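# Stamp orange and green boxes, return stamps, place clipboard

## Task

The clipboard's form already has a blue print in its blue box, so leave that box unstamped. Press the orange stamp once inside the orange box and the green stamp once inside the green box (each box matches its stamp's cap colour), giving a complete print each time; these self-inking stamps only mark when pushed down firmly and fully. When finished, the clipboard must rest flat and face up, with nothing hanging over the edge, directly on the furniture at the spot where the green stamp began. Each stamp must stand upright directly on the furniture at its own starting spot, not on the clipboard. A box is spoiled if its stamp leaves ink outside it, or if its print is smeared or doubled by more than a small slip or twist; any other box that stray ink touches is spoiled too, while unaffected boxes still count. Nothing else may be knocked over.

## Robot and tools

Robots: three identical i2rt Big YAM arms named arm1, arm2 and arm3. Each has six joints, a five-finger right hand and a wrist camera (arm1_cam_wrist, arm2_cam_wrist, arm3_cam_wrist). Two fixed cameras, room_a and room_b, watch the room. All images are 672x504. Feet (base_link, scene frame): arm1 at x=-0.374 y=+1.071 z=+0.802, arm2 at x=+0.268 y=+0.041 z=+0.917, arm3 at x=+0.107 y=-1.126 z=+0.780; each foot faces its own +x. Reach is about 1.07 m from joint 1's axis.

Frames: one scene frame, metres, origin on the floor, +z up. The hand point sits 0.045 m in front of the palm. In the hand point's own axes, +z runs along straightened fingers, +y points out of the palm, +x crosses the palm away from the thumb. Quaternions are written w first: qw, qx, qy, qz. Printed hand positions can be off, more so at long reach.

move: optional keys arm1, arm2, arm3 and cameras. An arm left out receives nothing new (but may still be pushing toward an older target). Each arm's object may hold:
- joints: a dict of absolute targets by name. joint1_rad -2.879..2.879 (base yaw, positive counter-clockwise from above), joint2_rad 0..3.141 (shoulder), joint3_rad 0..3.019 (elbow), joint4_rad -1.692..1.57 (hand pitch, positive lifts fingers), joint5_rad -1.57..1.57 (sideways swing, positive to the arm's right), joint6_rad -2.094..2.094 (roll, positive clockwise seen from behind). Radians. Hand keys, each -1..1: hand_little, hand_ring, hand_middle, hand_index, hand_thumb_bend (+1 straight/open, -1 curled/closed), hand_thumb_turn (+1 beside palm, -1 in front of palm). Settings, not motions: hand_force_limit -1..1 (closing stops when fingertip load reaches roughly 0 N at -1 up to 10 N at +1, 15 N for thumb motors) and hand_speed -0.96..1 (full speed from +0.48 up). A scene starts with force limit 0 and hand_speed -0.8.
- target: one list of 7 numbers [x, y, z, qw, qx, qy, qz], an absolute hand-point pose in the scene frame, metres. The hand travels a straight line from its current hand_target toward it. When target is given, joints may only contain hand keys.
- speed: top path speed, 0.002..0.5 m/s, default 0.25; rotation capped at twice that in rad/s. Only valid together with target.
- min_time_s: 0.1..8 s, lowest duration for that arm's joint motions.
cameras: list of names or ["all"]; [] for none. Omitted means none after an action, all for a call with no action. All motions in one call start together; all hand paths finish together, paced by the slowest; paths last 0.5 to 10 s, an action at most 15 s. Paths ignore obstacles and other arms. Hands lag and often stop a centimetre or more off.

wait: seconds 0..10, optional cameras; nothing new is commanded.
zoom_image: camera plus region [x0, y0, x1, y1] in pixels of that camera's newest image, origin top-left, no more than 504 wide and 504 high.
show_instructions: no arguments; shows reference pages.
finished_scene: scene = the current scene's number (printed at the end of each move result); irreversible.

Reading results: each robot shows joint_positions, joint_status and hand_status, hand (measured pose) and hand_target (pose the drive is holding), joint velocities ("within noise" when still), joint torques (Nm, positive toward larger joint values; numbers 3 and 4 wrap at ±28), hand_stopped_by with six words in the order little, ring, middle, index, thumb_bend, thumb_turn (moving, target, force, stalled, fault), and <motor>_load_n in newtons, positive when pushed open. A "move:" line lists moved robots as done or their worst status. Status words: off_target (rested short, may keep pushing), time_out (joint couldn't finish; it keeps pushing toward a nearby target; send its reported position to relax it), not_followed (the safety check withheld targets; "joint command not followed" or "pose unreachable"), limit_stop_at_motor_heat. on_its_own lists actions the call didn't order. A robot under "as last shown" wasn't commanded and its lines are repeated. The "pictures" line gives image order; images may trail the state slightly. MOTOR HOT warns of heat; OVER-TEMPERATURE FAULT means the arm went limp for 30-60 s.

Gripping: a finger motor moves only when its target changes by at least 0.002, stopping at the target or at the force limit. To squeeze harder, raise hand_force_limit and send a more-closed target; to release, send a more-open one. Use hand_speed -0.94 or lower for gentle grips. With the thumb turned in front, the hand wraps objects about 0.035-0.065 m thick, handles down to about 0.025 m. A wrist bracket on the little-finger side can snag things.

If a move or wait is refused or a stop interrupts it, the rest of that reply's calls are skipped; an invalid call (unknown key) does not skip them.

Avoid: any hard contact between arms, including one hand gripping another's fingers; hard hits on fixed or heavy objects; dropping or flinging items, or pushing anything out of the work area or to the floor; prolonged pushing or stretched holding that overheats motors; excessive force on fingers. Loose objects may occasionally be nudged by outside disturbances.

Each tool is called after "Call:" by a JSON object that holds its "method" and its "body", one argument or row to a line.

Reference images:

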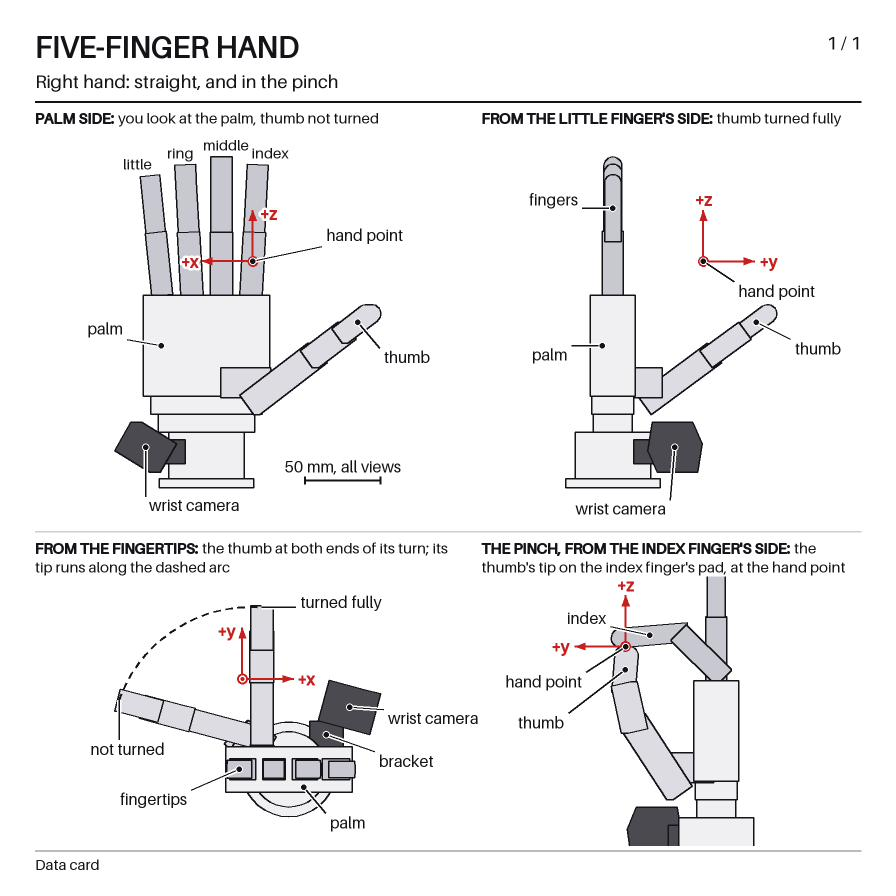

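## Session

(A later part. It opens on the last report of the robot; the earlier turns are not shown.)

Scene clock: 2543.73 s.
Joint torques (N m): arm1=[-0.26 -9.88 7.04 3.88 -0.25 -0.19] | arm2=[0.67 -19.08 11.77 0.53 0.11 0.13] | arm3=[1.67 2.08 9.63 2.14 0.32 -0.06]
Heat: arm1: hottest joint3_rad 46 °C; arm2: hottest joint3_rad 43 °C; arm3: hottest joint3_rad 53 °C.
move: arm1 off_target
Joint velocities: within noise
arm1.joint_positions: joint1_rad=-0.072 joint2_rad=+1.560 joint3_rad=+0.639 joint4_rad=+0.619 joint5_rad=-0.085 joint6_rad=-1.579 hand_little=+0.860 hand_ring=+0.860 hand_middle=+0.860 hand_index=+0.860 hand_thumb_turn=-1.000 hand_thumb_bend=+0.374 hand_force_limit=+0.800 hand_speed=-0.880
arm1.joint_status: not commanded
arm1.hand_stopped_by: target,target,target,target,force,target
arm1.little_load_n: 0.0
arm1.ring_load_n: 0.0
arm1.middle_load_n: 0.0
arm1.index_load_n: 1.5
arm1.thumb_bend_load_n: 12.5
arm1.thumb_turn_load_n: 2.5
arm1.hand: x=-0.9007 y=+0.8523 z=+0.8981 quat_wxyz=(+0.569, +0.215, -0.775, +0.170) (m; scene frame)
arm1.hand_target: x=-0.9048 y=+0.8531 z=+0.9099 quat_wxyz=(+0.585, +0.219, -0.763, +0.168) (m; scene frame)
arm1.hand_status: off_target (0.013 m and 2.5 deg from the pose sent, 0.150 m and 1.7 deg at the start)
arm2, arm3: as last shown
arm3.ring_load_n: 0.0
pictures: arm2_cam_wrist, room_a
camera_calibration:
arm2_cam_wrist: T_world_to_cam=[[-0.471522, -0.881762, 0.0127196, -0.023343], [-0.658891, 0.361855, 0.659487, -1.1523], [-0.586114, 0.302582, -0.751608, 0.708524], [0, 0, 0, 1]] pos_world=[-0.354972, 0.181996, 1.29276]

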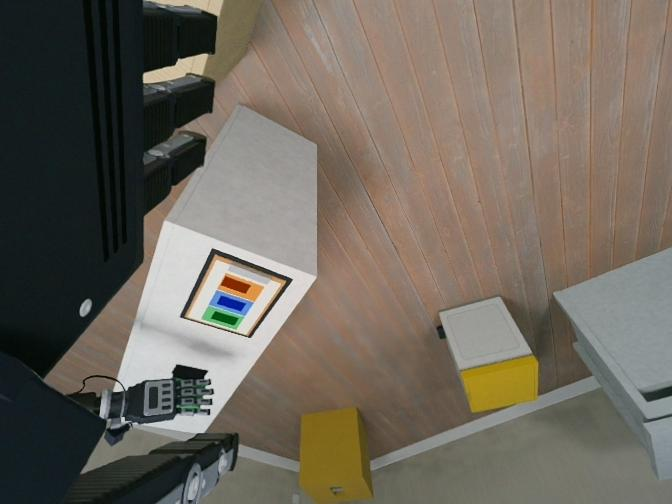

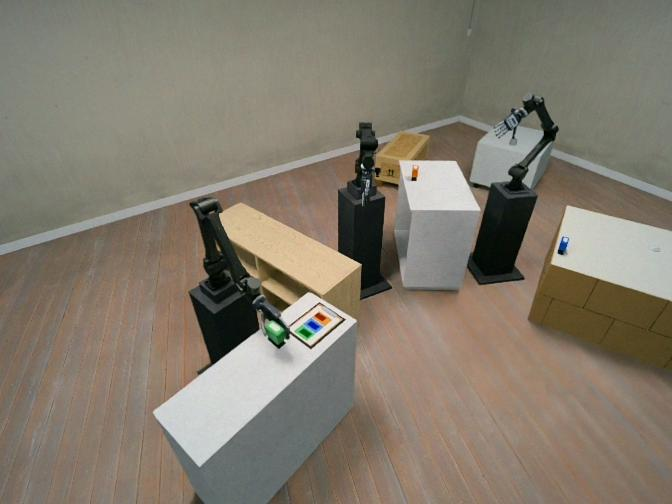

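Call:
{"method": "move", "body": {
  "arm1": {"target": [-0.905, 0.853, 0.85, 0.5852, 0.2187, -0.7626, 0.1678], "speed": 0.1},
  "cameras": ["room_a", "arm1_cam_wrist"]
}}

Call:
{"method": "zoom_image", "body": {
  "camera": "room_a",
  "region": [256, 296, 316, 356]
}}

Scene clock: 2549.97 s.
Joint torques (N m): arm1=[-0.44 -8.06 5.79 3.77 -0.24 -0.18] | arm2=[0.67 -19.08 11.74 0.51 0.11 0.13] | arm3=[1.61 2.14 9.62 2.14 0.32 -0.06]
Heat: arm1: hottest joint3_rad 46 °C; arm2: hottest joint3_rad 43 °C; arm3: hottest joint3_rad 53 °C.
move: arm1 done
Joint velocities: within noise
arm1.joint_positions: joint1_rad=-0.072 joint2_rad=+1.725 joint3_rad=+0.612 joint4_rad=+0.830 joint5_rad=-0.085 joint6_rad=-1.580 hand_little=+0.860 hand_ring=+0.860 hand_middle=+0.860 hand_index=+0.860 hand_thumb_turn=-1.000 hand_thumb_bend=+0.374 hand_force_limit=+0.800 hand_speed=-0.880
arm1.joint_status: not commanded
arm1.hand_stopped_by: target,target,target,target,force,target
arm1.little_load_n: -0.5
arm1.ring_load_n: 0.0
arm1.middle_load_n: 0.0
arm1.index_load_n: 2.0
arm1.thumb_bend_load_n: 12.5
arm1.thumb_turn_load_n: 2.5
arm1.hand: x=-0.9016 y=+0.8516 z=+0.8485 quat_wxyz=(+0.576, +0.214, -0.770, +0.172) (m; scene frame)
arm1.hand_target: x=-0.9049 y=+0.8530 z=+0.8501 quat_wxyz=(+0.585, +0.219, -0.763, +0.168) (m; scene frame)
arm1.hand_status: done (0.004 m and 1.5 deg from the pose sent, 0.048 m and 2.4 deg at the start)
arm2, arm3: as last shown
pictures: arm1_cam_wrist, room_a
camera_calibration:
arm1_cam_wrist: T_world_to_cam=[[-0.592746, 0.764547, 0.25322, -1.39941], [0.463612, 0.580996, -0.66896, 0.49623], [-0.658571, -0.279128, -0.698836, 0.352283], [0, 0, 0, 1]] pos_world=[-0.827547, 0.879935, 0.932504]

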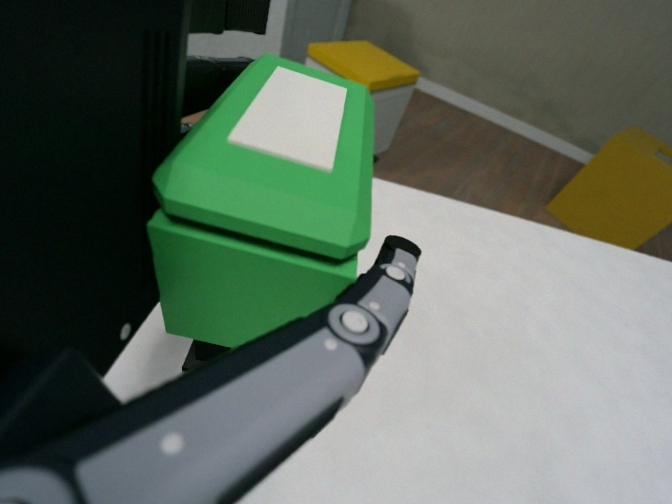

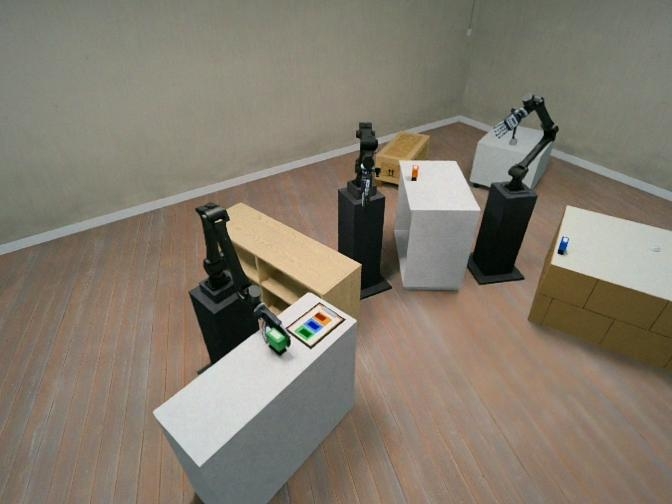

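Scaled by 8.400 from the camera's 672x504 image, which has a finer 960x720 frame.

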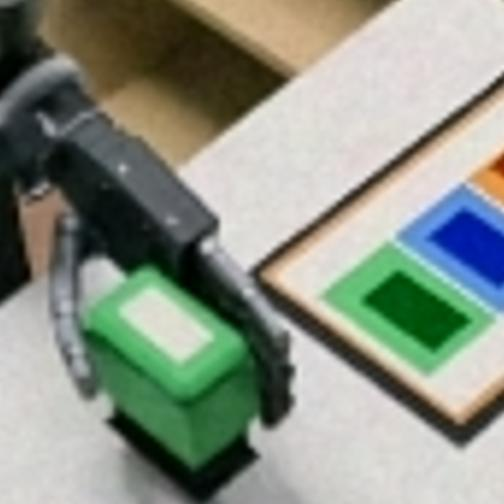

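Call:
{"method": "move", "body": {
  "arm1": {"target": [-0.905, 0.853, 0.832, 0.5852, 0.2187, -0.7626, 0.1678], "speed": 0.06},
  "cameras": []
}}

Call:
{"method": "move", "body": {
  "arm1": {"target": [-0.905, 0.853, 0.824, 0.5852, 0.2187, -0.7626, 0.1678], "speed": 0.04},
  "cameras": ["room_a", "arm1_cam_wrist"]
}}

Call:
{"method": "zoom_image", "body": {
  "camera": "room_a",
  "region": [256, 306, 306, 356]
}}

Scene clock: 2555.23 s.
Joint torques (N m): arm1=[-0.85 -8.29 5.11 3.77 -0.24 -0.17] | arm2=[0.67 -19.08 11.77 0.51 0.11 0.13] | arm3=[1.67 2.08 9.65 2.13 0.33 -0.06]
Heat: arm1: hottest joint3_rad 46 °C; arm2: hottest joint3_rad 43 °C; arm3: hottest joint3_rad 53 °C.
move: arm1 done
Joint velocities: within noise
arm1.joint_positions: joint1_rad=-0.072 joint2_rad=+1.784 joint3_rad=+0.612 joint4_rad=+0.891 joint5_rad=-0.085 joint6_rad=-1.580 hand_little=+0.860 hand_ring=+0.860 hand_middle=+0.860 hand_index=+0.860 hand_thumb_turn=-1.000 hand_thumb_bend=+0.374 hand_force_limit=+0.800 hand_speed=-0.880
arm1.joint_status: not commanded
arm1.hand_stopped_by: target,target,target,target,force,target
arm1.little_load_n: 0.0
arm1.ring_load_n: 0.0
arm1.middle_load_n: 0.0
arm1.index_load_n: 2.0
arm1.thumb_bend_load_n: 12.5
arm1.thumb_turn_load_n: 2.5
arm1.hand: x=-0.9025 y=+0.8511 z=+0.8316 quat_wxyz=(+0.577, +0.214, -0.769, +0.172) (m; scene frame)
arm1.hand_target: x=-0.9049 y=+0.8531 z=+0.8321 quat_wxyz=(+0.585, +0.219, -0.763, +0.168) (m; scene frame)
arm1.hand_status: done (0.003 m and 1.4 deg from the pose sent, 0.017 m and 1.5 deg at the start)
arm2, arm3: as last shown
arm2.thumb_bend_load_n: -0.5
pictures: none
No camera images: "cameras" was empty.

Scene clock: 2556.23 s.
Joint torques (N m): arm1=[-1.08 -9.35 5.05 3.41 -0.25 -0.14] | arm2=[0.56 -19.02 11.75 0.51 0.11 0.13] | arm3=[1.73 2.14 9.63 2.15 0.32 -0.07]
Heat: arm1: hottest joint3_rad 46 °C; arm2: hottest joint3_rad 43 °C; arm3: hottest joint3_rad 53 °C.
move: arm1 done
Joint velocities: within noise
arm1.joint_positions: joint1_rad=-0.072 joint2_rad=+1.806 joint3_rad=+0.612 joint4_rad=+0.924 joint5_rad=-0.085 joint6_rad=-1.583 hand_little=+0.860 hand_ring=+0.860 hand_middle=+0.860 hand_index=+0.860 hand_thumb_turn=-1.000 hand_thumb_bend=+0.374 hand_force_limit=+0.800 hand_speed=-0.880
arm1.joint_status: not commanded
arm1.hand_stopped_by: target,target,target,target,force,target
arm1.little_load_n: 0.0
arm1.ring_load_n: 0.0
arm1.middle_load_n: -0.5
arm1.index_load_n: 2.0
arm1.thumb_bend_load_n: 12.5
arm1.thumb_turn_load_n: 2.5
arm1.hand: x=-0.9036 y=+0.8506 z=+0.8282 quat_wxyz=(+0.581, +0.215, -0.766, +0.172) (m; scene frame)
arm1.hand_target: x=-0.9049 y=+0.8530 z=+0.8241 quat_wxyz=(+0.585, +0.219, -0.763, +0.168) (m; scene frame)
arm1.hand_status: done (0.005 m and 0.9 deg from the pose sent, 0.008 m and 1.4 deg at the start)
arm2.joint_positions: joint1_rad=-0.491 joint2_rad=+1.993 joint3_rad=+2.251 joint4_rad=-1.672 joint5_rad=+0.007 joint6_rad=+2.038 hand_little=+1.000 hand_ring=+1.000 hand_middle=+1.000 hand_index=+1.000 hand_thumb_turn=+1.000 hand_thumb_bend=+1.000 hand_force_limit=+0.000 hand_speed=+0.000
arm2.joint_status: not commanded
arm2.hand_stopped_by: target,target,target,target,target,target
arm2.little_load_n: 0.0
arm2.ring_load_n: -0.5
arm2.middle_load_n: 0.0
arm2.index_load_n: 0.0
arm2.thumb_bend_load_n: -0.5
arm2.thumb_turn_load_n: 0.0
arm2.hand: x=-0.4156 y=+0.2177 z=+1.2041 quat_wxyz=(+0.000, -0.923, +0.377, +0.077) (m; scene frame)
arm2.hand_target: x=-0.4174 y=+0.2255 z=+1.2222 quat_wxyz=(-0.001, -0.918, +0.386, +0.093) (m; scene frame)
arm2.hand_status: not commanded
arm3.joint_positions: joint1_rad=-1.135 joint2_rad=+0.623 joint3_rad=+1.325 joint4_rad=-1.315 joint5_rad=+0.235 joint6_rad=-0.972 hand_little=+1.000 hand_ring=+1.000 hand_middle=+1.000 hand_index=+1.000 hand_thumb_turn=+1.000 hand_thumb_bend=+1.000 hand_force_limit=+0.000 hand_speed=-0.800
arm3.joint_status: not commanded
arm3.hand_stopped_by: target,target,target,target,target,target
arm3.little_load_n: 0.0
arm3.ring_load_n: 0.0
arm3.middle_load_n: 0.0
arm3.index_load_n: 0.0
arm3.thumb_bend_load_n: 0.0
arm3.thumb_turn_load_n: 0.0
arm3.hand: x=+0.1120 y=-0.8916 z=+1.2368 quat_wxyz=(-0.398, +0.738, +0.486, +0.246) (m; scene frame)
arm3.hand_target: x=+0.1085 y=-0.8916 z=+1.2504 quat_wxyz=(-0.414, +0.730, +0.485, +0.247) (m; scene frame)
arm3.hand_status: not commanded
pictures: arm1_cam_wrist, room_a
camera_calibration:
arm1_cam_wrist: T_world_to_cam=[[-0.590225, 0.764641, 0.258764, -1.39714], [0.453664, 0.579343, -0.677163, 0.483458], [-0.6677, -0.282287, -0.688833, 0.32273], [0, 0, 0, 1]] pos_world=[-0.82847, 0.879328, 0.911217]

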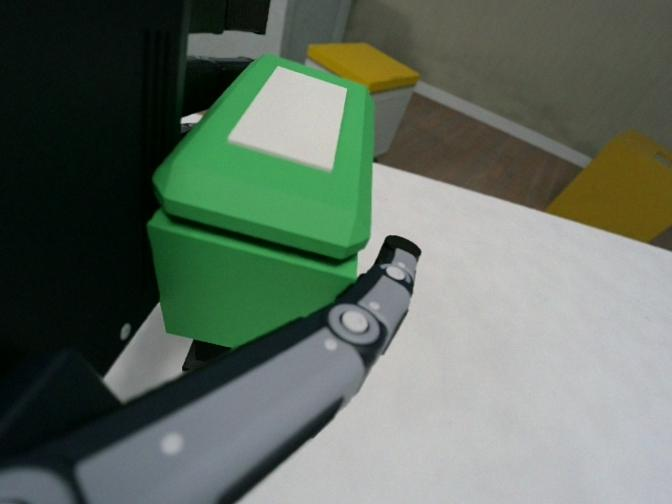

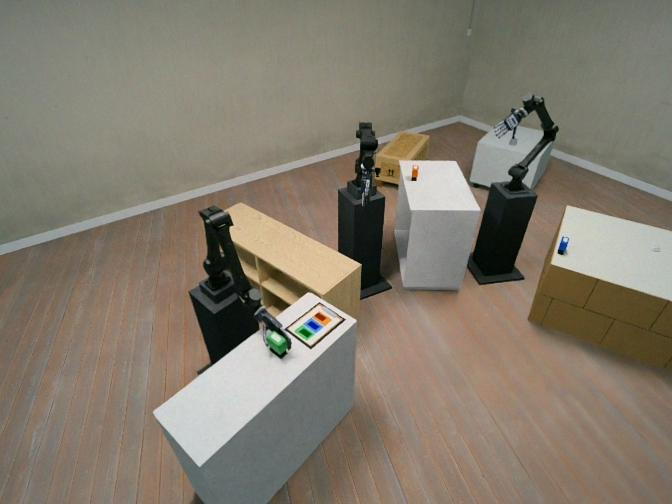

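Scaled by 10.080 from the camera's 672x504 image, which has a finer 960x720 frame.

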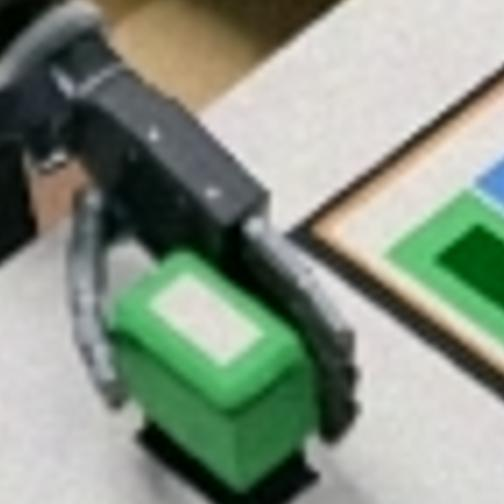

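Call:
{"method": "move", "body": {
  "arm1": {"target": [-0.905, 0.853, 0.816, 0.5852, 0.2187, -0.7626, 0.1678], "speed": 0.04},
  "cameras": ["room_a", "arm1_cam_wrist"]
}}

Call:
{"method": "zoom_image", "body": {
  "camera": "room_a",
  "region": [256, 306, 306, 356]
}}

Scene clock: 2561.00 s.
Joint torques (N m): arm1=[-1.08 -7.65 4.93 3.3 -0.31 -0.08] | arm2=[0.56 -18.96 11.75 0.5 0.11 0.13] | arm3=[1.67 2.2 9.62 2.14 0.32 -0.07]
Heat: arm1: hottest joint3_rad 46 °C; arm2: hottest joint3_rad 43 °C; arm3: hottest joint3_rad 53 °C.
move: arm1 off_target
Joint velocities: within noise
arm1.joint_positions: joint1_rad=-0.072 joint2_rad=+1.825 joint3_rad=+0.612 joint4_rad=+0.959 joint5_rad=-0.085 joint6_rad=-1.588 hand_little=+0.860 hand_ring=+0.860 hand_middle=+0.860 hand_index=+0.860 hand_thumb_turn=-1.000 hand_thumb_bend=+0.374 hand_force_limit=+0.800 hand_speed=-0.880
arm1.joint_status: not commanded
arm1.hand_stopped_by: target,target,target,target,force,target
arm1.little_load_n: 0.0
arm1.ring_load_n: 0.0
arm1.middle_load_n: 0.0
arm1.index_load_n: 2.0
arm1.thumb_bend_load_n: 12.5
arm1.thumb_turn_load_n: 2.0
arm1.hand: x=-0.9051 y=+0.8500 z=+0.8271 quat_wxyz=(+0.588, +0.216, -0.760, +0.172) (m; scene frame)
arm1.hand_target: x=-0.9047 y=+0.8531 z=+0.8162 quat_wxyz=(+0.585, +0.219, -0.763, +0.168) (m; scene frame)
arm1.hand_status: off_target (0.012 m and 0.7 deg from the pose sent, 0.013 m and 0.9 deg at the start)
arm2, arm3: as last shown
arm2.ring_load_n: 0.5
arm2.thumb_bend_load_n: 0.0
pictures: arm1_cam_wrist, room_a
camera_calibration:
arm1_cam_wrist: T_world_to_cam=[[-0.586768, 0.764615, 0.266583, -1.40056], [0.441252, 0.57796, -0.686483, 0.481411], [-0.67897, -0.285177, -0.676516, 0.302854], [0, 0, 0, 1]] pos_world=[-0.828599, 0.879022, 0.908732]

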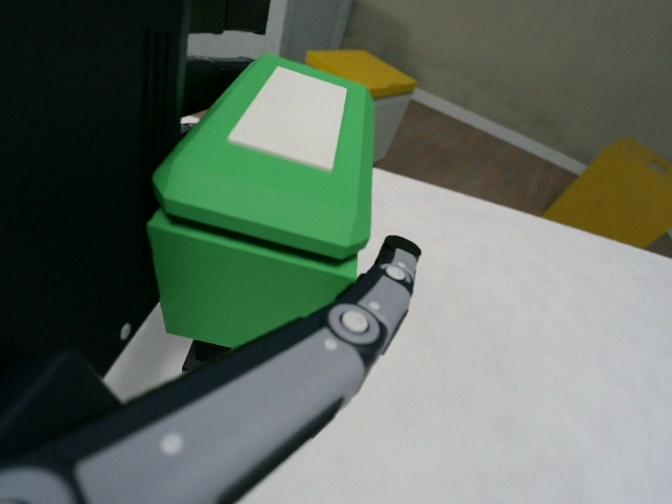

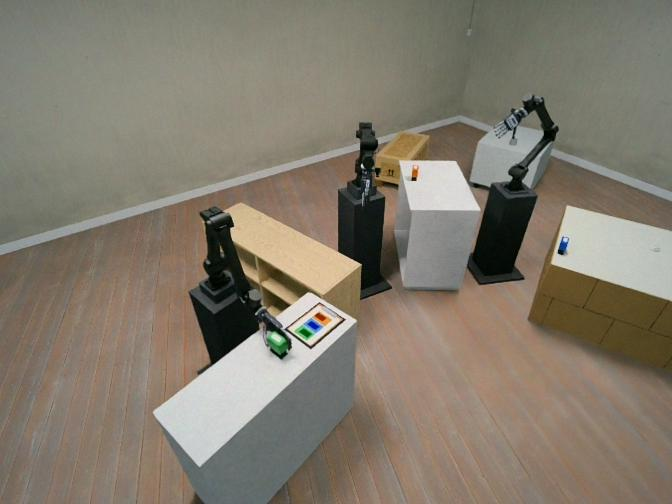

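Scaled by 10.080 from the camera's 672x504 image, which has a finer 960x720 frame.

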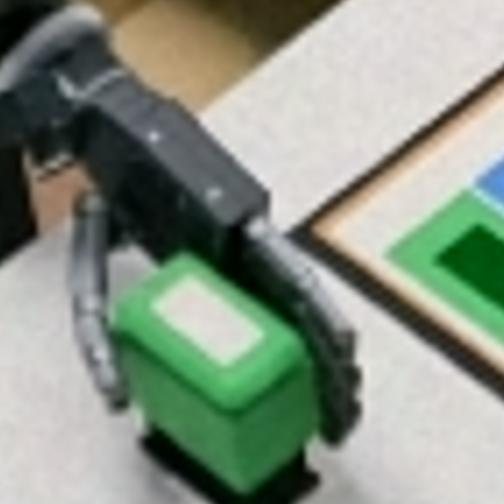

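Call:
{"method": "move", "body": {
  "arm1": {"target": [-0.905, 0.853, 0.821, 0.5852, 0.2187, -0.7626, 0.1678], "speed": 0.04},
  "cameras": []
}}

Call:
{"method": "move", "body": {
  "arm1": {"joints": {"hand_thumb_bend": 1.0, "hand_speed": -0.7}},
  "cameras": ["room_a", "arm1_cam_wrist"]
}}

Call:
{"method": "zoom_image", "body": {
  "camera": "room_a",
  "region": [256, 306, 306, 356]
}}

Scene clock: 2567.07 s.
Joint torques (N m): arm1=[-1.49 -9.47 5.04 2.56 -0.29 -0.06] | arm2=[0.67 -19.08 11.75 0.5 0.11 0.13] | arm3=[1.61 2.14 9.62 2.13 0.32 -0.07]
Heat: arm1: hottest joint3_rad 46 °C; arm2: hottest joint3_rad 43 °C; arm3: hottest joint3_rad 53 °C.
move: arm1 done
Joint velocities: within noise
arm1.joint_positions: joint1_rad=-0.072 joint2_rad=+1.825 joint3_rad=+0.612 joint4_rad=+0.959 joint5_rad=-0.085 joint6_rad=-1.588 hand_little=+0.860 hand_ring=+0.860 hand_middle=+0.860 hand_index=+0.860 hand_thumb_turn=-1.000 hand_thumb_bend=+0.374 hand_force_limit=+0.800 hand_speed=-0.880
arm1.joint_status: not commanded
arm1.hand_stopped_by: target,target,target,target,force,target
arm1.little_load_n: 0.0
arm1.ring_load_n: 0.0
arm1.middle_load_n: 0.0
arm1.index_load_n: 1.5
arm1.thumb_bend_load_n: 12.5
arm1.thumb_turn_load_n: 2.5
arm1.hand: x=-0.9051 y=+0.8500 z=+0.8270 quat_wxyz=(+0.588, +0.216, -0.760, +0.172) (m; scene frame)
arm1.hand_target: x=-0.9049 y=+0.8530 z=+0.8210 quat_wxyz=(+0.585, +0.219, -0.763, +0.168) (m; scene frame)
arm1.hand_status: done (0.007 m and 0.7 deg from the pose sent, 0.007 m and 0.7 deg at the start)
arm2, arm3: as last shown
arm2.ring_load_n: 0.0
pictures: none
No camera images: "cameras" was empty.

Scene clock: 2569.03 s.
Joint torques (N m): arm1=[-1.2 -9.17 4.83 2.59 -0.23 -0.08] | arm2=[0.67 -19.14 11.77 0.51 0.11 0.13] | arm3=[1.61 2.08 9.66 2.15 0.32 -0.07]
Heat: arm1: hottest joint3_rad 45 °C; arm2: hottest joint3_rad 43 °C; arm3: hottest joint3_rad 53 °C.
move: arm1 done
Joint velocities: within noise
arm1.joint_positions: joint1_rad=-0.072 joint2_rad=+1.825 joint3_rad=+0.612 joint4_rad=+0.959 joint5_rad=-0.086 joint6_rad=-1.588 hand_little=+0.860 hand_ring=+0.860 hand_middle=+0.860 hand_index=+0.860 hand_thumb_turn=-1.000 hand_thumb_bend=+1.000 hand_force_limit=+0.800 hand_speed=-0.700
arm1.joint_status: all done
arm1.hand_stopped_by: target,target,target,target,target,target
arm1.little_load_n: 0.0
arm1.ring_load_n: 0.0
arm1.middle_load_n: 0.0
arm1.index_load_n: 0.0
arm1.thumb_bend_load_n: 0.0
arm1.thumb_turn_load_n: 0.0
arm1.hand: x=-0.9051 y=+0.8499 z=+0.8270 quat_wxyz=(+0.588, +0.216, -0.760, +0.172) (m; scene frame)
arm1.hand_target: x=-0.9049 y=+0.8530 z=+0.8210 quat_wxyz=(+0.585, +0.219, -0.763, +0.168) (m; scene frame)
arm1.hand_status: not commanded
arm2, arm3: as last shown
pictures: arm1_cam_wrist, room_a
camera_calibration:
arm1_cam_wrist: T_world_to_cam=[[-0.587088, 0.764408, 0.266475, -1.40052], [0.441087, 0.57808, -0.686489, 0.481105], [-0.678801, -0.285491, -0.676554, 0.303237], [0, 0, 0, 1]] pos_world=[-0.828598, 0.879022, 0.908632]

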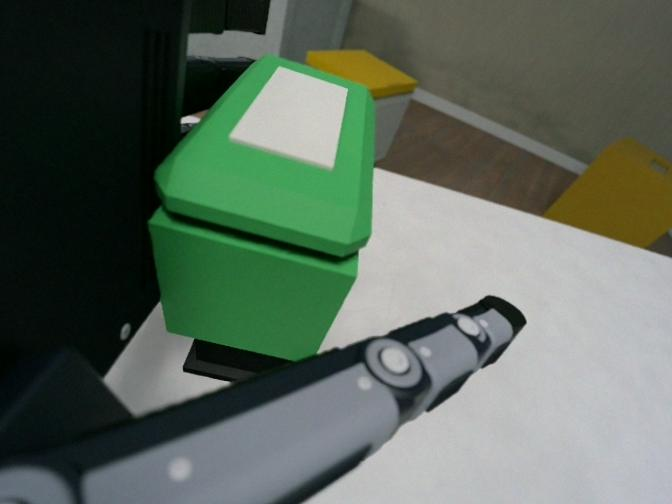

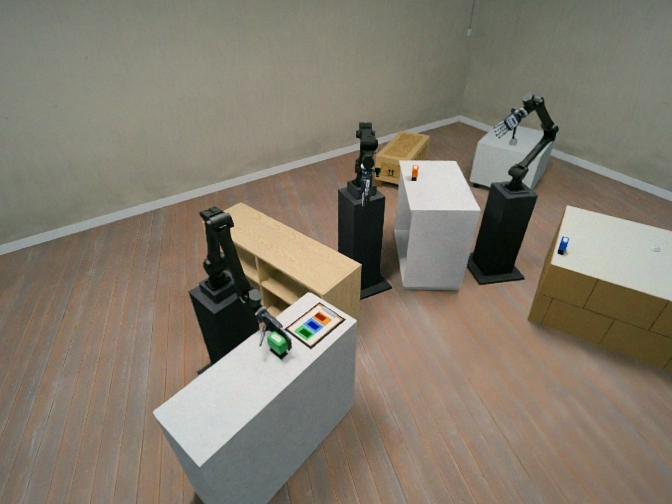

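Scaled by 10.080 from the camera's 672x504 image, which has a finer 960x720 frame.

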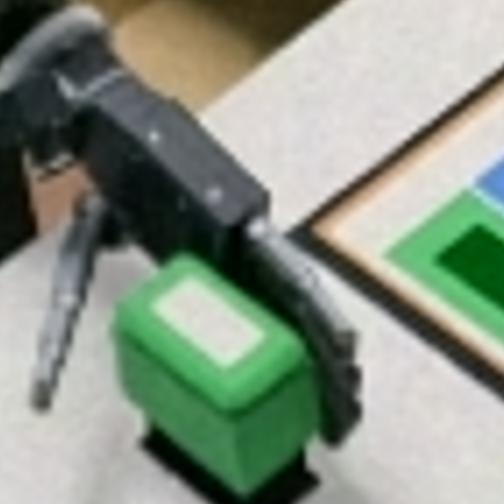

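Released and standing. Open the fingers and back off.

Call:
{"method": "move", "body": {
  "arm1": {"joints": {"hand_little": 1.0, "hand_ring": 1.0, "hand_middle": 1.0, "hand_index": 1.0, "hand_speed": -0.7}},
  "cameras": []
}}

Call:
{"method": "move", "body": {
  "arm1": {"target": [-0.8975, 0.841, 0.824, 0.5852, 0.2187, -0.7626, 0.1678], "speed": 0.06},
  "cameras": ["room_a", "arm1_cam_wrist"]
}}

Call:
{"method": "zoom_image", "body": {
  "camera": "room_a",
  "region": [256, 306, 306, 356]
}}

Scene clock: 2573.43 s.
Joint torques (N m): arm1=[-0.79 -9.17 5.12 2.61 -0.22 -0.08] | arm2=[0.62 -19.08 11.78 0.5 0.11 0.13] | arm3=[1.61 2.08 9.62 2.14 0.32 -0.06]
Heat: arm1: hottest joint3_rad 45 °C; arm2: hottest joint3_rad 43 °C; arm3: hottest joint3_rad 53 °C.
move: arm1 done
Joint velocities: within noise
arm1.joint_positions: joint1_rad=-0.072 joint2_rad=+1.825 joint3_rad=+0.612 joint4_rad=+0.959 joint5_rad=-0.086 joint6_rad=-1.588 hand_little=+1.000 hand_ring=+1.000 hand_middle=+1.000 hand_index=+1.000 hand_thumb_turn=-1.000 hand_thumb_bend=+1.000 hand_force_limit=+0.800 hand_speed=-0.700
arm1.joint_status: all done
arm1.hand_stopped_by: target,target,target,target,target,target
arm1.little_load_n: 0.0
arm1.ring_load_n: 0.0
arm1.middle_load_n: 0.0
arm1.index_load_n: 0.0
arm1.thumb_bend_load_n: 0.0
arm1.thumb_turn_load_n: 0.5
arm1.hand: x=-0.9051 y=+0.8499 z=+0.8270 quat_wxyz=(+0.588, +0.216, -0.760, +0.172) (m; scene frame)
arm1.hand_target: x=-0.9049 y=+0.8530 z=+0.8210 quat_wxyz=(+0.585, +0.219, -0.763, +0.168) (m; scene frame)
arm1.hand_status: not commanded
arm2, arm3: as last shown
arm2.little_load_n: -0.5
arm2.thumb_bend_load_n: -0.5
pictures: none
No camera images: "cameras" was empty.

Scene clock: 2574.43 s.
Joint torques (N m): arm1=[0.09 -10.4 4.83 2.32 -0.12 0.03] | arm2=[0.67 -19.08 11.74 0.51 0.11 0.13] | arm3=[1.61 2.08 9.63 2.14 0.32 -0.07]
Heat: arm1: hottest joint3_rad 45 °C; arm2: hottest joint3_rad 43 °C; arm3: hottest joint3_rad 53 °C.
move: arm1 done
Joint velocities: within noise
arm1.joint_positions: joint1_rad=-0.048 joint2_rad=+1.825 joint3_rad=+0.612 joint4_rad=+0.959 joint5_rad=-0.055 joint6_rad=-1.588 hand_little=+1.000 hand_ring=+1.000 hand_middle=+1.000 hand_index=+1.000 hand_thumb_turn=-1.000 hand_thumb_bend=+1.000 hand_force_limit=+0.800 hand_speed=-0.700
arm1.joint_status: not commanded
arm1.hand_stopped_by: target,target,target,target,target,target
arm1.little_load_n: 0.0
arm1.ring_load_n: 0.0
arm1.middle_load_n: 0.0
arm1.index_load_n: 0.0
arm1.thumb_bend_load_n: 0.0
arm1.thumb_turn_load_n: 0.0
arm1.hand: x=-0.9012 y=+0.8431 z=+0.8274 quat_wxyz=(+0.589, +0.216, -0.760, +0.167) (m; scene frame)
arm1.hand_target: x=-0.8975 y=+0.8411 z=+0.8239 quat_wxyz=(+0.585, +0.219, -0.763, +0.168) (m; scene frame)
arm1.hand_status: done (0.005 m and 0.6 deg from the pose sent, 0.012 m and 0.7 deg at the start)
arm2, arm3: as last shown
arm2.little_load_n: 0.0
pictures: arm1_cam_wrist, room_a
camera_calibration:
arm1_cam_wrist: T_world_to_cam=[[-0.581597, 0.765989, 0.273872, -1.39565], [0.442011, 0.580201, -0.6841, 0.480612], [-0.682914, -0.276817, -0.676019, 0.292749], [0, 0, 0, 1]] pos_world=[-0.824218, 0.871238, 0.908919]

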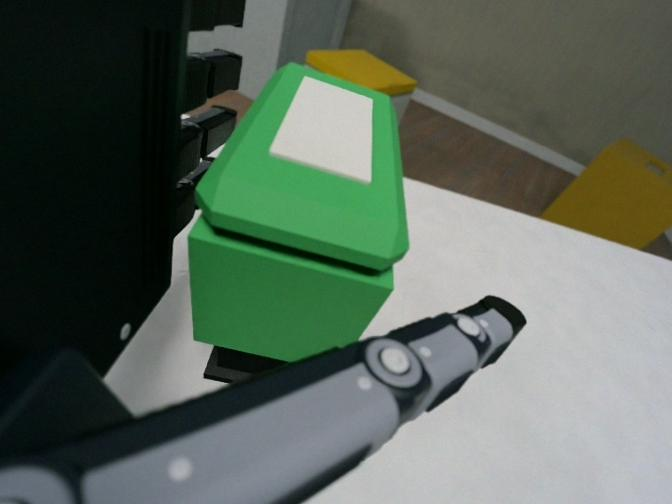

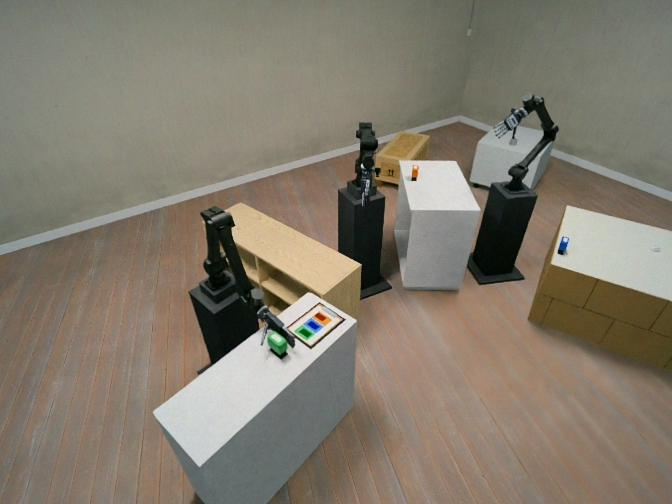

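Scaled by 10.080 from the camera's 672x504 image, which has a finer 960x720 frame.

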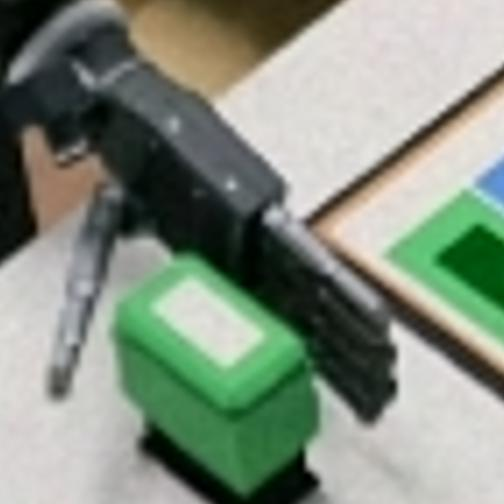

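Call:
{"method": "move", "body": {
  "arm1": {"target": [-0.895, 0.837, 0.828, 0.5852, 0.2187, -0.7626, 0.1678], "speed": 0.06},
  "cameras": []
}}

Call:
{"method": "move", "body": {
  "arm1": {"target": [-0.895, 0.837, 0.93, 0.5852, 0.2187, -0.7626, 0.1678], "speed": 0.12},
  "cameras": ["room_a", "arm1_cam_wrist", "arm2_cam_wrist"]
}}

Call:
{"method": "zoom_image", "body": {
  "camera": "room_a",
  "region": [256, 296, 346, 356]
}}

Call:
{"method": "zoom_image", "body": {
  "camera": "arm2_cam_wrist",
  "region": [120, 230, 330, 440]
}}

Scene clock: 2581.53 s.
Joint torques (N m): arm1=[-1.14 -12.04 4.51 1.84 -0.11 0.05] | arm2=[0.79 -19.02 11.78 0.51 0.11 0.13] | arm3=[1.67 2.14 9.63 2.14 0.32 -0.06]
Heat: arm1: hottest joint3_rad 45 °C; arm2: hottest joint3_rad 43 °C; arm3: hottest joint3_rad 53 °C.
move: arm1 done
Joint velocities: within noise
arm1.joint_positions: joint1_rad=-0.037 joint2_rad=+1.825 joint3_rad=+0.612 joint4_rad=+0.959 joint5_rad=-0.043 joint6_rad=-1.588 hand_little=+1.000 hand_ring=+1.000 hand_middle=+1.000 hand_index=+1.000 hand_thumb_turn=-1.000 hand_thumb_bend=+1.000 hand_force_limit=+0.800 hand_speed=-0.700
arm1.joint_status: not commanded
arm1.hand_stopped_by: target,target,target,target,target,target
arm1.little_load_n: 0.0
arm1.ring_load_n: 0.0
arm1.middle_load_n: 0.0
arm1.index_load_n: 0.0
arm1.thumb_bend_load_n: 0.0
arm1.thumb_turn_load_n: 0.0
arm1.hand: x=-0.8993 y=+0.8396 z=+0.8278 quat_wxyz=(+0.590, +0.217, -0.760, +0.166) (m; scene frame)
arm1.hand_target: x=-0.8951 y=+0.8371 z=+0.8280 quat_wxyz=(+0.585, +0.219, -0.763, +0.168) (m; scene frame)
arm1.hand_status: done (0.005 m and 0.7 deg from the pose sent, 0.009 m and 0.6 deg at the start)
arm2, arm3: as last shown
arm2.thumb_bend_load_n: 0.0
arm2.thumb_turn_load_n: -0.5
pictures: none
No camera images: "cameras" was empty.

Scene clock: 2583.13 s.
Joint torques (N m): arm1=[0.15 -9.11 10.36 1.59 -0.08 0.03] | arm2=[0.62 -19.14 11.77 0.51 0.11 0.13] | arm3=[1.61 2.14 9.66 2.15 0.32 -0.07]
Heat: arm1: hottest joint3_rad 45 °C; arm2: hottest joint3_rad 43 °C; arm3: hottest joint3_rad 53 °C.
move: arm1 off_target
Joint velocities: within noise
arm1.joint_positions: joint1_rad=-0.036 joint2_rad=+1.503 joint3_rad=+0.612 joint4_rad=+0.599 joint5_rad=-0.042 joint6_rad=-1.588 hand_little=+1.000 hand_ring=+1.000 hand_middle=+1.000 hand_index=+1.000 hand_thumb_turn=-1.000 hand_thumb_bend=+1.000 hand_force_limit=+0.800 hand_speed=-0.700
arm1.joint_status: not commanded
arm1.hand_stopped_by: target,target,target,target,target,target
arm1.little_load_n: 0.0
arm1.ring_load_n: 0.0
arm1.middle_load_n: 0.0
arm1.index_load_n: 0.0
arm1.thumb_bend_load_n: 0.0
arm1.thumb_turn_load_n: 0.5
arm1.hand: x=-0.8849 y=+0.8476 z=+0.9116 quat_wxyz=(+0.575, +0.220, -0.771, +0.162) (m; scene frame)
arm1.hand_target: x=-0.8942 y=+0.8373 z=+0.9304 quat_wxyz=(+0.585, +0.219, -0.762, +0.168) (m; scene frame)
arm1.hand_status: off_target (0.023 m and 1.7 deg from the pose sent, 0.102 m and 0.7 deg at the start)
arm2, arm3: as last shown
arm2.thumb_turn_load_n: 0.0
pictures: arm1_cam_wrist, arm2_cam_wrist, room_a
camera_calibration:
arm1_cam_wrist: T_world_to_cam=[[-0.590142, 0.760274, 0.271506, -1.41319], [0.463438, 0.594422, -0.657182, 0.510847], [-0.661027, -0.262004, -0.703133, 0.393591], [0, 0, 0, 1]] pos_world=[-0.810558, 0.873878, 0.996158]
arm2_cam_wrist: T_world_to_cam=[[-0.471522, -0.881762, 0.0127196, -0.023343], [-0.658891, 0.361855, 0.659487, -1.1523], [-0.586114, 0.302582, -0.751608, 0.708524], [0, 0, 0, 1]] pos_world=[-0.354972, 0.181996, 1.29276]

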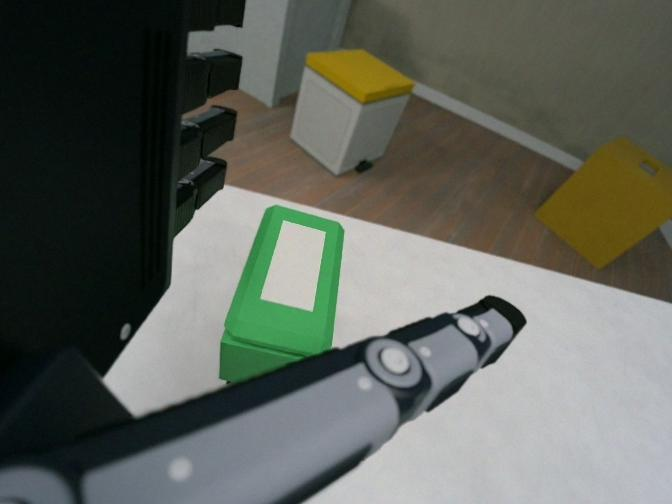

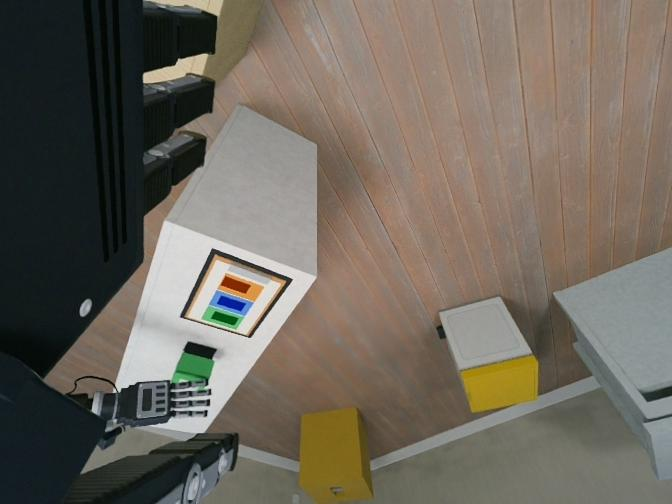

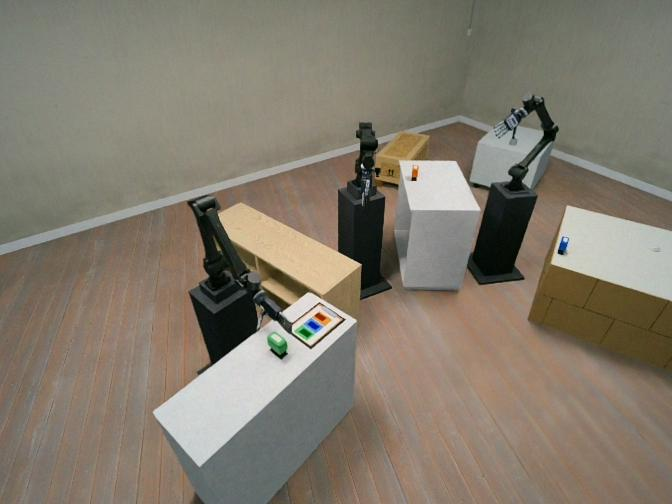

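Scaled by 5.600 from the camera's 672x504 image, which has a finer 960x720 frame.

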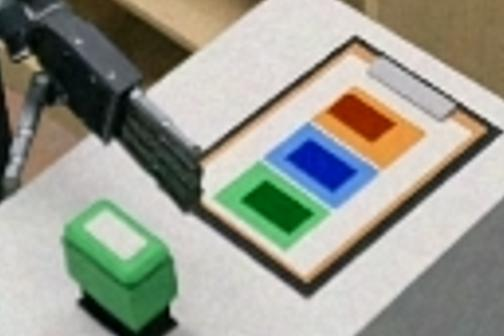

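Scaled by 2.400 from the camera's 672x504 image, which has a finer 960x720 frame.

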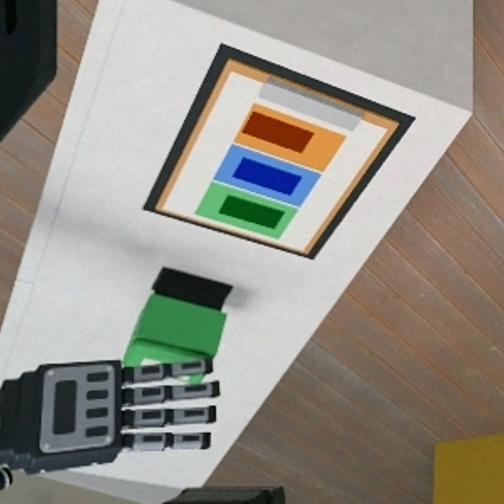

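Call:
{"method": "zoom_image", "body": {
  "camera": "room_a",
  "region": [390, 140, 480, 210]
}}

Call:
{"method": "zoom_image", "body": {
  "camera": "room_a",
  "region": [540, 215, 672, 300]
}}

Call:
{"method": "move", "body": {
  "arm1": {"target": [-0.83, 0.90, 1.0, 0.5852, 0.2187, -0.7626, 0.1678], "speed": 0.2},
  "cameras": ["room_a", "arm1_cam_wrist", "arm2_cam_wrist", "room_b"]
}}

Call:
{"method": "zoom_image", "body": {
  "camera": "arm2_cam_wrist",
  "region": [100, 230, 330, 440]
}}

Scaled by 5.600 from the camera's 672x504 image, which has a finer 960x720 frame.

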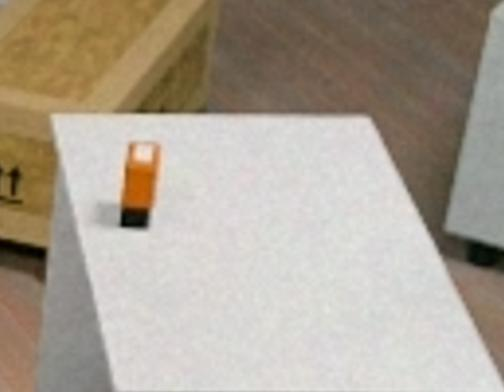

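Scaled by 3.818 from the camera's 672x504 image, which has a finer 960x720 frame.

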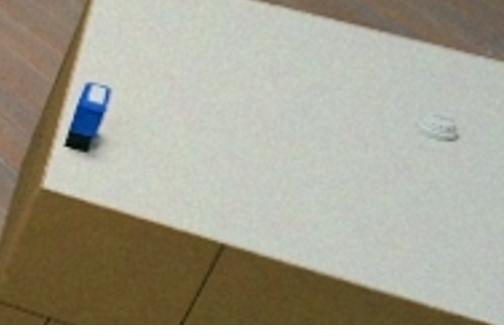

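Scene clock: 2590.83 s.
Joint torques (N m): arm1=[-1.32 -4.54 8.62 1.89 -0.26 -0.12] | arm2=[0.62 -19.08 11.74 0.51 0.11 0.13] | arm3=[1.73 2.14 9.65 2.13 0.32 -0.07]
Heat: arm1: hottest joint3_rad 45 °C; arm2: hottest joint3_rad 43 °C; arm3: hottest joint3_rad 53 °C.
move: arm1 done
Joint velocities: within noise
arm1.joint_positions: joint1_rad=-0.094 joint2_rad=+1.086 joint3_rad=+0.539 joint4_rad=+0.299 joint5_rad=-0.110 joint6_rad=-1.591 hand_little=+1.000 hand_ring=+1.000 hand_middle=+1.000 hand_index=+1.000 hand_thumb_turn=-1.000 hand_thumb_bend=+1.000 hand_force_limit=+0.800 hand_speed=-0.700
arm1.joint_status: not commanded
arm1.hand_stopped_by: target,target,target,target,target,target
arm1.little_load_n: 0.0
arm1.ring_load_n: 0.0
arm1.middle_load_n: 0.0
arm1.index_load_n: 0.0
arm1.thumb_bend_load_n: 0.0
arm1.thumb_turn_load_n: 0.5
arm1.hand: x=-0.8327 y=+0.8941 z=+1.0047 quat_wxyz=(+0.590, +0.216, -0.758, +0.174) (m; scene frame)
arm1.hand_target: x=-0.8301 y=+0.8999 z=+1.0001 quat_wxyz=(+0.585, +0.219, -0.763, +0.168) (m; scene frame)
arm1.hand_status: done (0.008 m and 1.1 deg from the pose sent, 0.116 m and 1.7 deg at the start)
arm2.joint_positions: joint1_rad=-0.491 joint2_rad=+1.993 joint3_rad=+2.251 joint4_rad=-1.672 joint5_rad=+0.007 joint6_rad=+2.038 hand_little=+1.000 hand_ring=+1.000 hand_middle=+1.000 hand_index=+1.000 hand_thumb_turn=+1.000 hand_thumb_bend=+1.000 hand_force_limit=+0.000 hand_speed=+0.000
arm2.joint_status: not commanded
arm2.hand_stopped_by: target,target,target,target,target,target
arm2.little_load_n: 0.0
arm2.ring_load_n: 0.0
arm2.middle_load_n: 0.0
arm2.index_load_n: 0.0
arm2.thumb_bend_load_n: 0.0
arm2.thumb_turn_load_n: 0.0
arm2.hand: x=-0.4156 y=+0.2177 z=+1.2041 quat_wxyz=(+0.000, -0.923, +0.377, +0.077) (m; scene frame)
arm2.hand_target: x=-0.4174 y=+0.2255 z=+1.2222 quat_wxyz=(-0.001, -0.918, +0.386, +0.093) (m; scene frame)
arm2.hand_status: not commanded
arm3.joint_positions: joint1_rad=-1.135 joint2_rad=+0.623 joint3_rad=+1.325 joint4_rad=-1.315 joint5_rad=+0.235 joint6_rad=-0.972 hand_little=+1.000 hand_ring=+1.000 hand_middle=+1.000 hand_index=+1.000 hand_thumb_turn=+1.000 hand_thumb_bend=+1.000 hand_force_limit=+0.000 hand_speed=-0.800
arm3.joint_status: not commanded
arm3.hand_stopped_by: target,target,target,target,target,target
arm3.little_load_n: 0.0
arm3.ring_load_n: 0.0
arm3.middle_load_n: 0.0
arm3.index_load_n: 0.0
arm3.thumb_bend_load_n: 0.0
arm3.thumb_turn_load_n: 0.0
arm3.hand: x=+0.1120 y=-0.8916 z=+1.2368 quat_wxyz=(-0.398, +0.738, +0.486, +0.246) (m; scene frame)
arm3.hand_target: x=+0.1085 y=-0.8916 z=+1.2504 quat_wxyz=(-0.414, +0.730, +0.485, +0.247) (m; scene frame)
arm3.hand_status: not commanded
pictures: arm1_cam_wrist, arm2_cam_wrist, room_a, room_b
camera_calibration:
arm1_cam_wrist: T_world_to_cam=[[-0.587724, 0.764556, 0.264641, -1.43798], [0.437001, 0.575264, -0.691449, 0.549746], [-0.68089, -0.290733, -0.672208, 0.483743], [0, 0, 0, 1]] pos_world=[-0.756001, 0.92381, 1.08585]
arm2_cam_wrist: T_world_to_cam=[[-0.471522, -0.881762, 0.0127196, -0.023343], [-0.658891, 0.361855, 0.659487, -1.1523], [-0.586114, 0.302582, -0.751608, 0.708524], [0, 0, 0, 1]] pos_world=[-0.354972, 0.181996, 1.29276]

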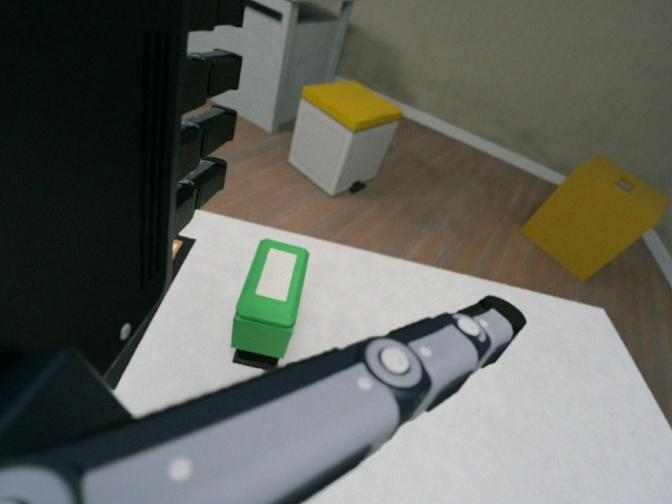

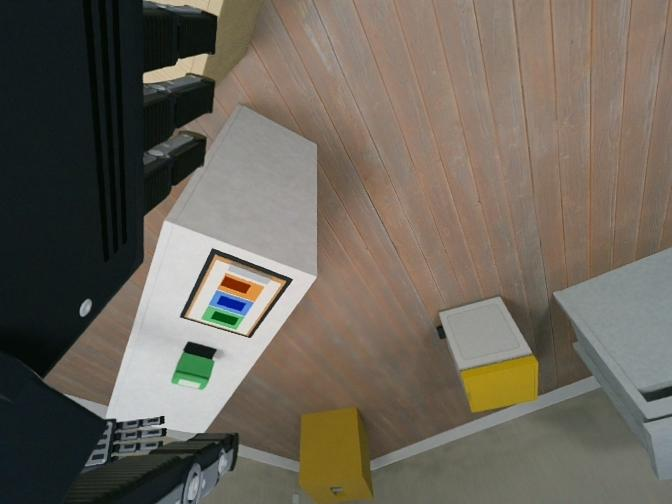

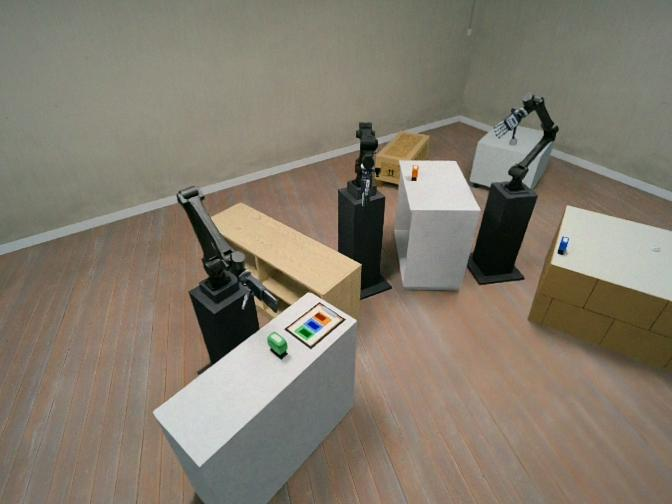

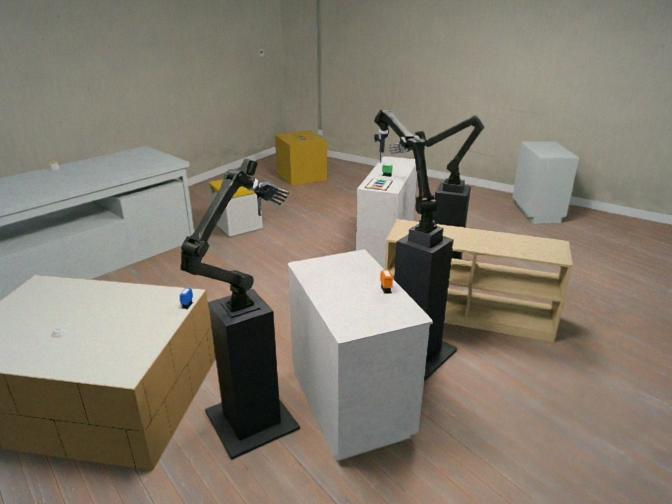

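Scaled by 2.191 from the camera's 672x504 image, which has a finer 960x720 frame.

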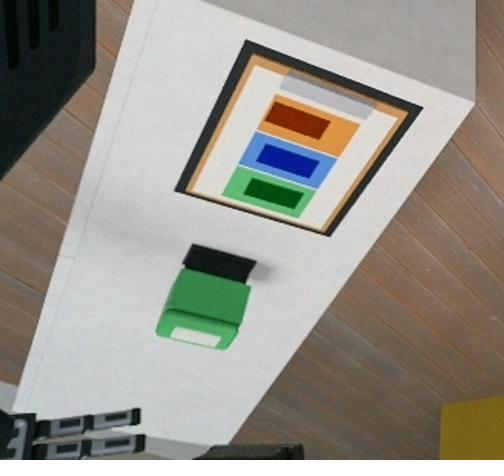

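Call:
{"method": "finished_scene", "body": {
  "scene": 2
}}

The scene is finished: the task was done.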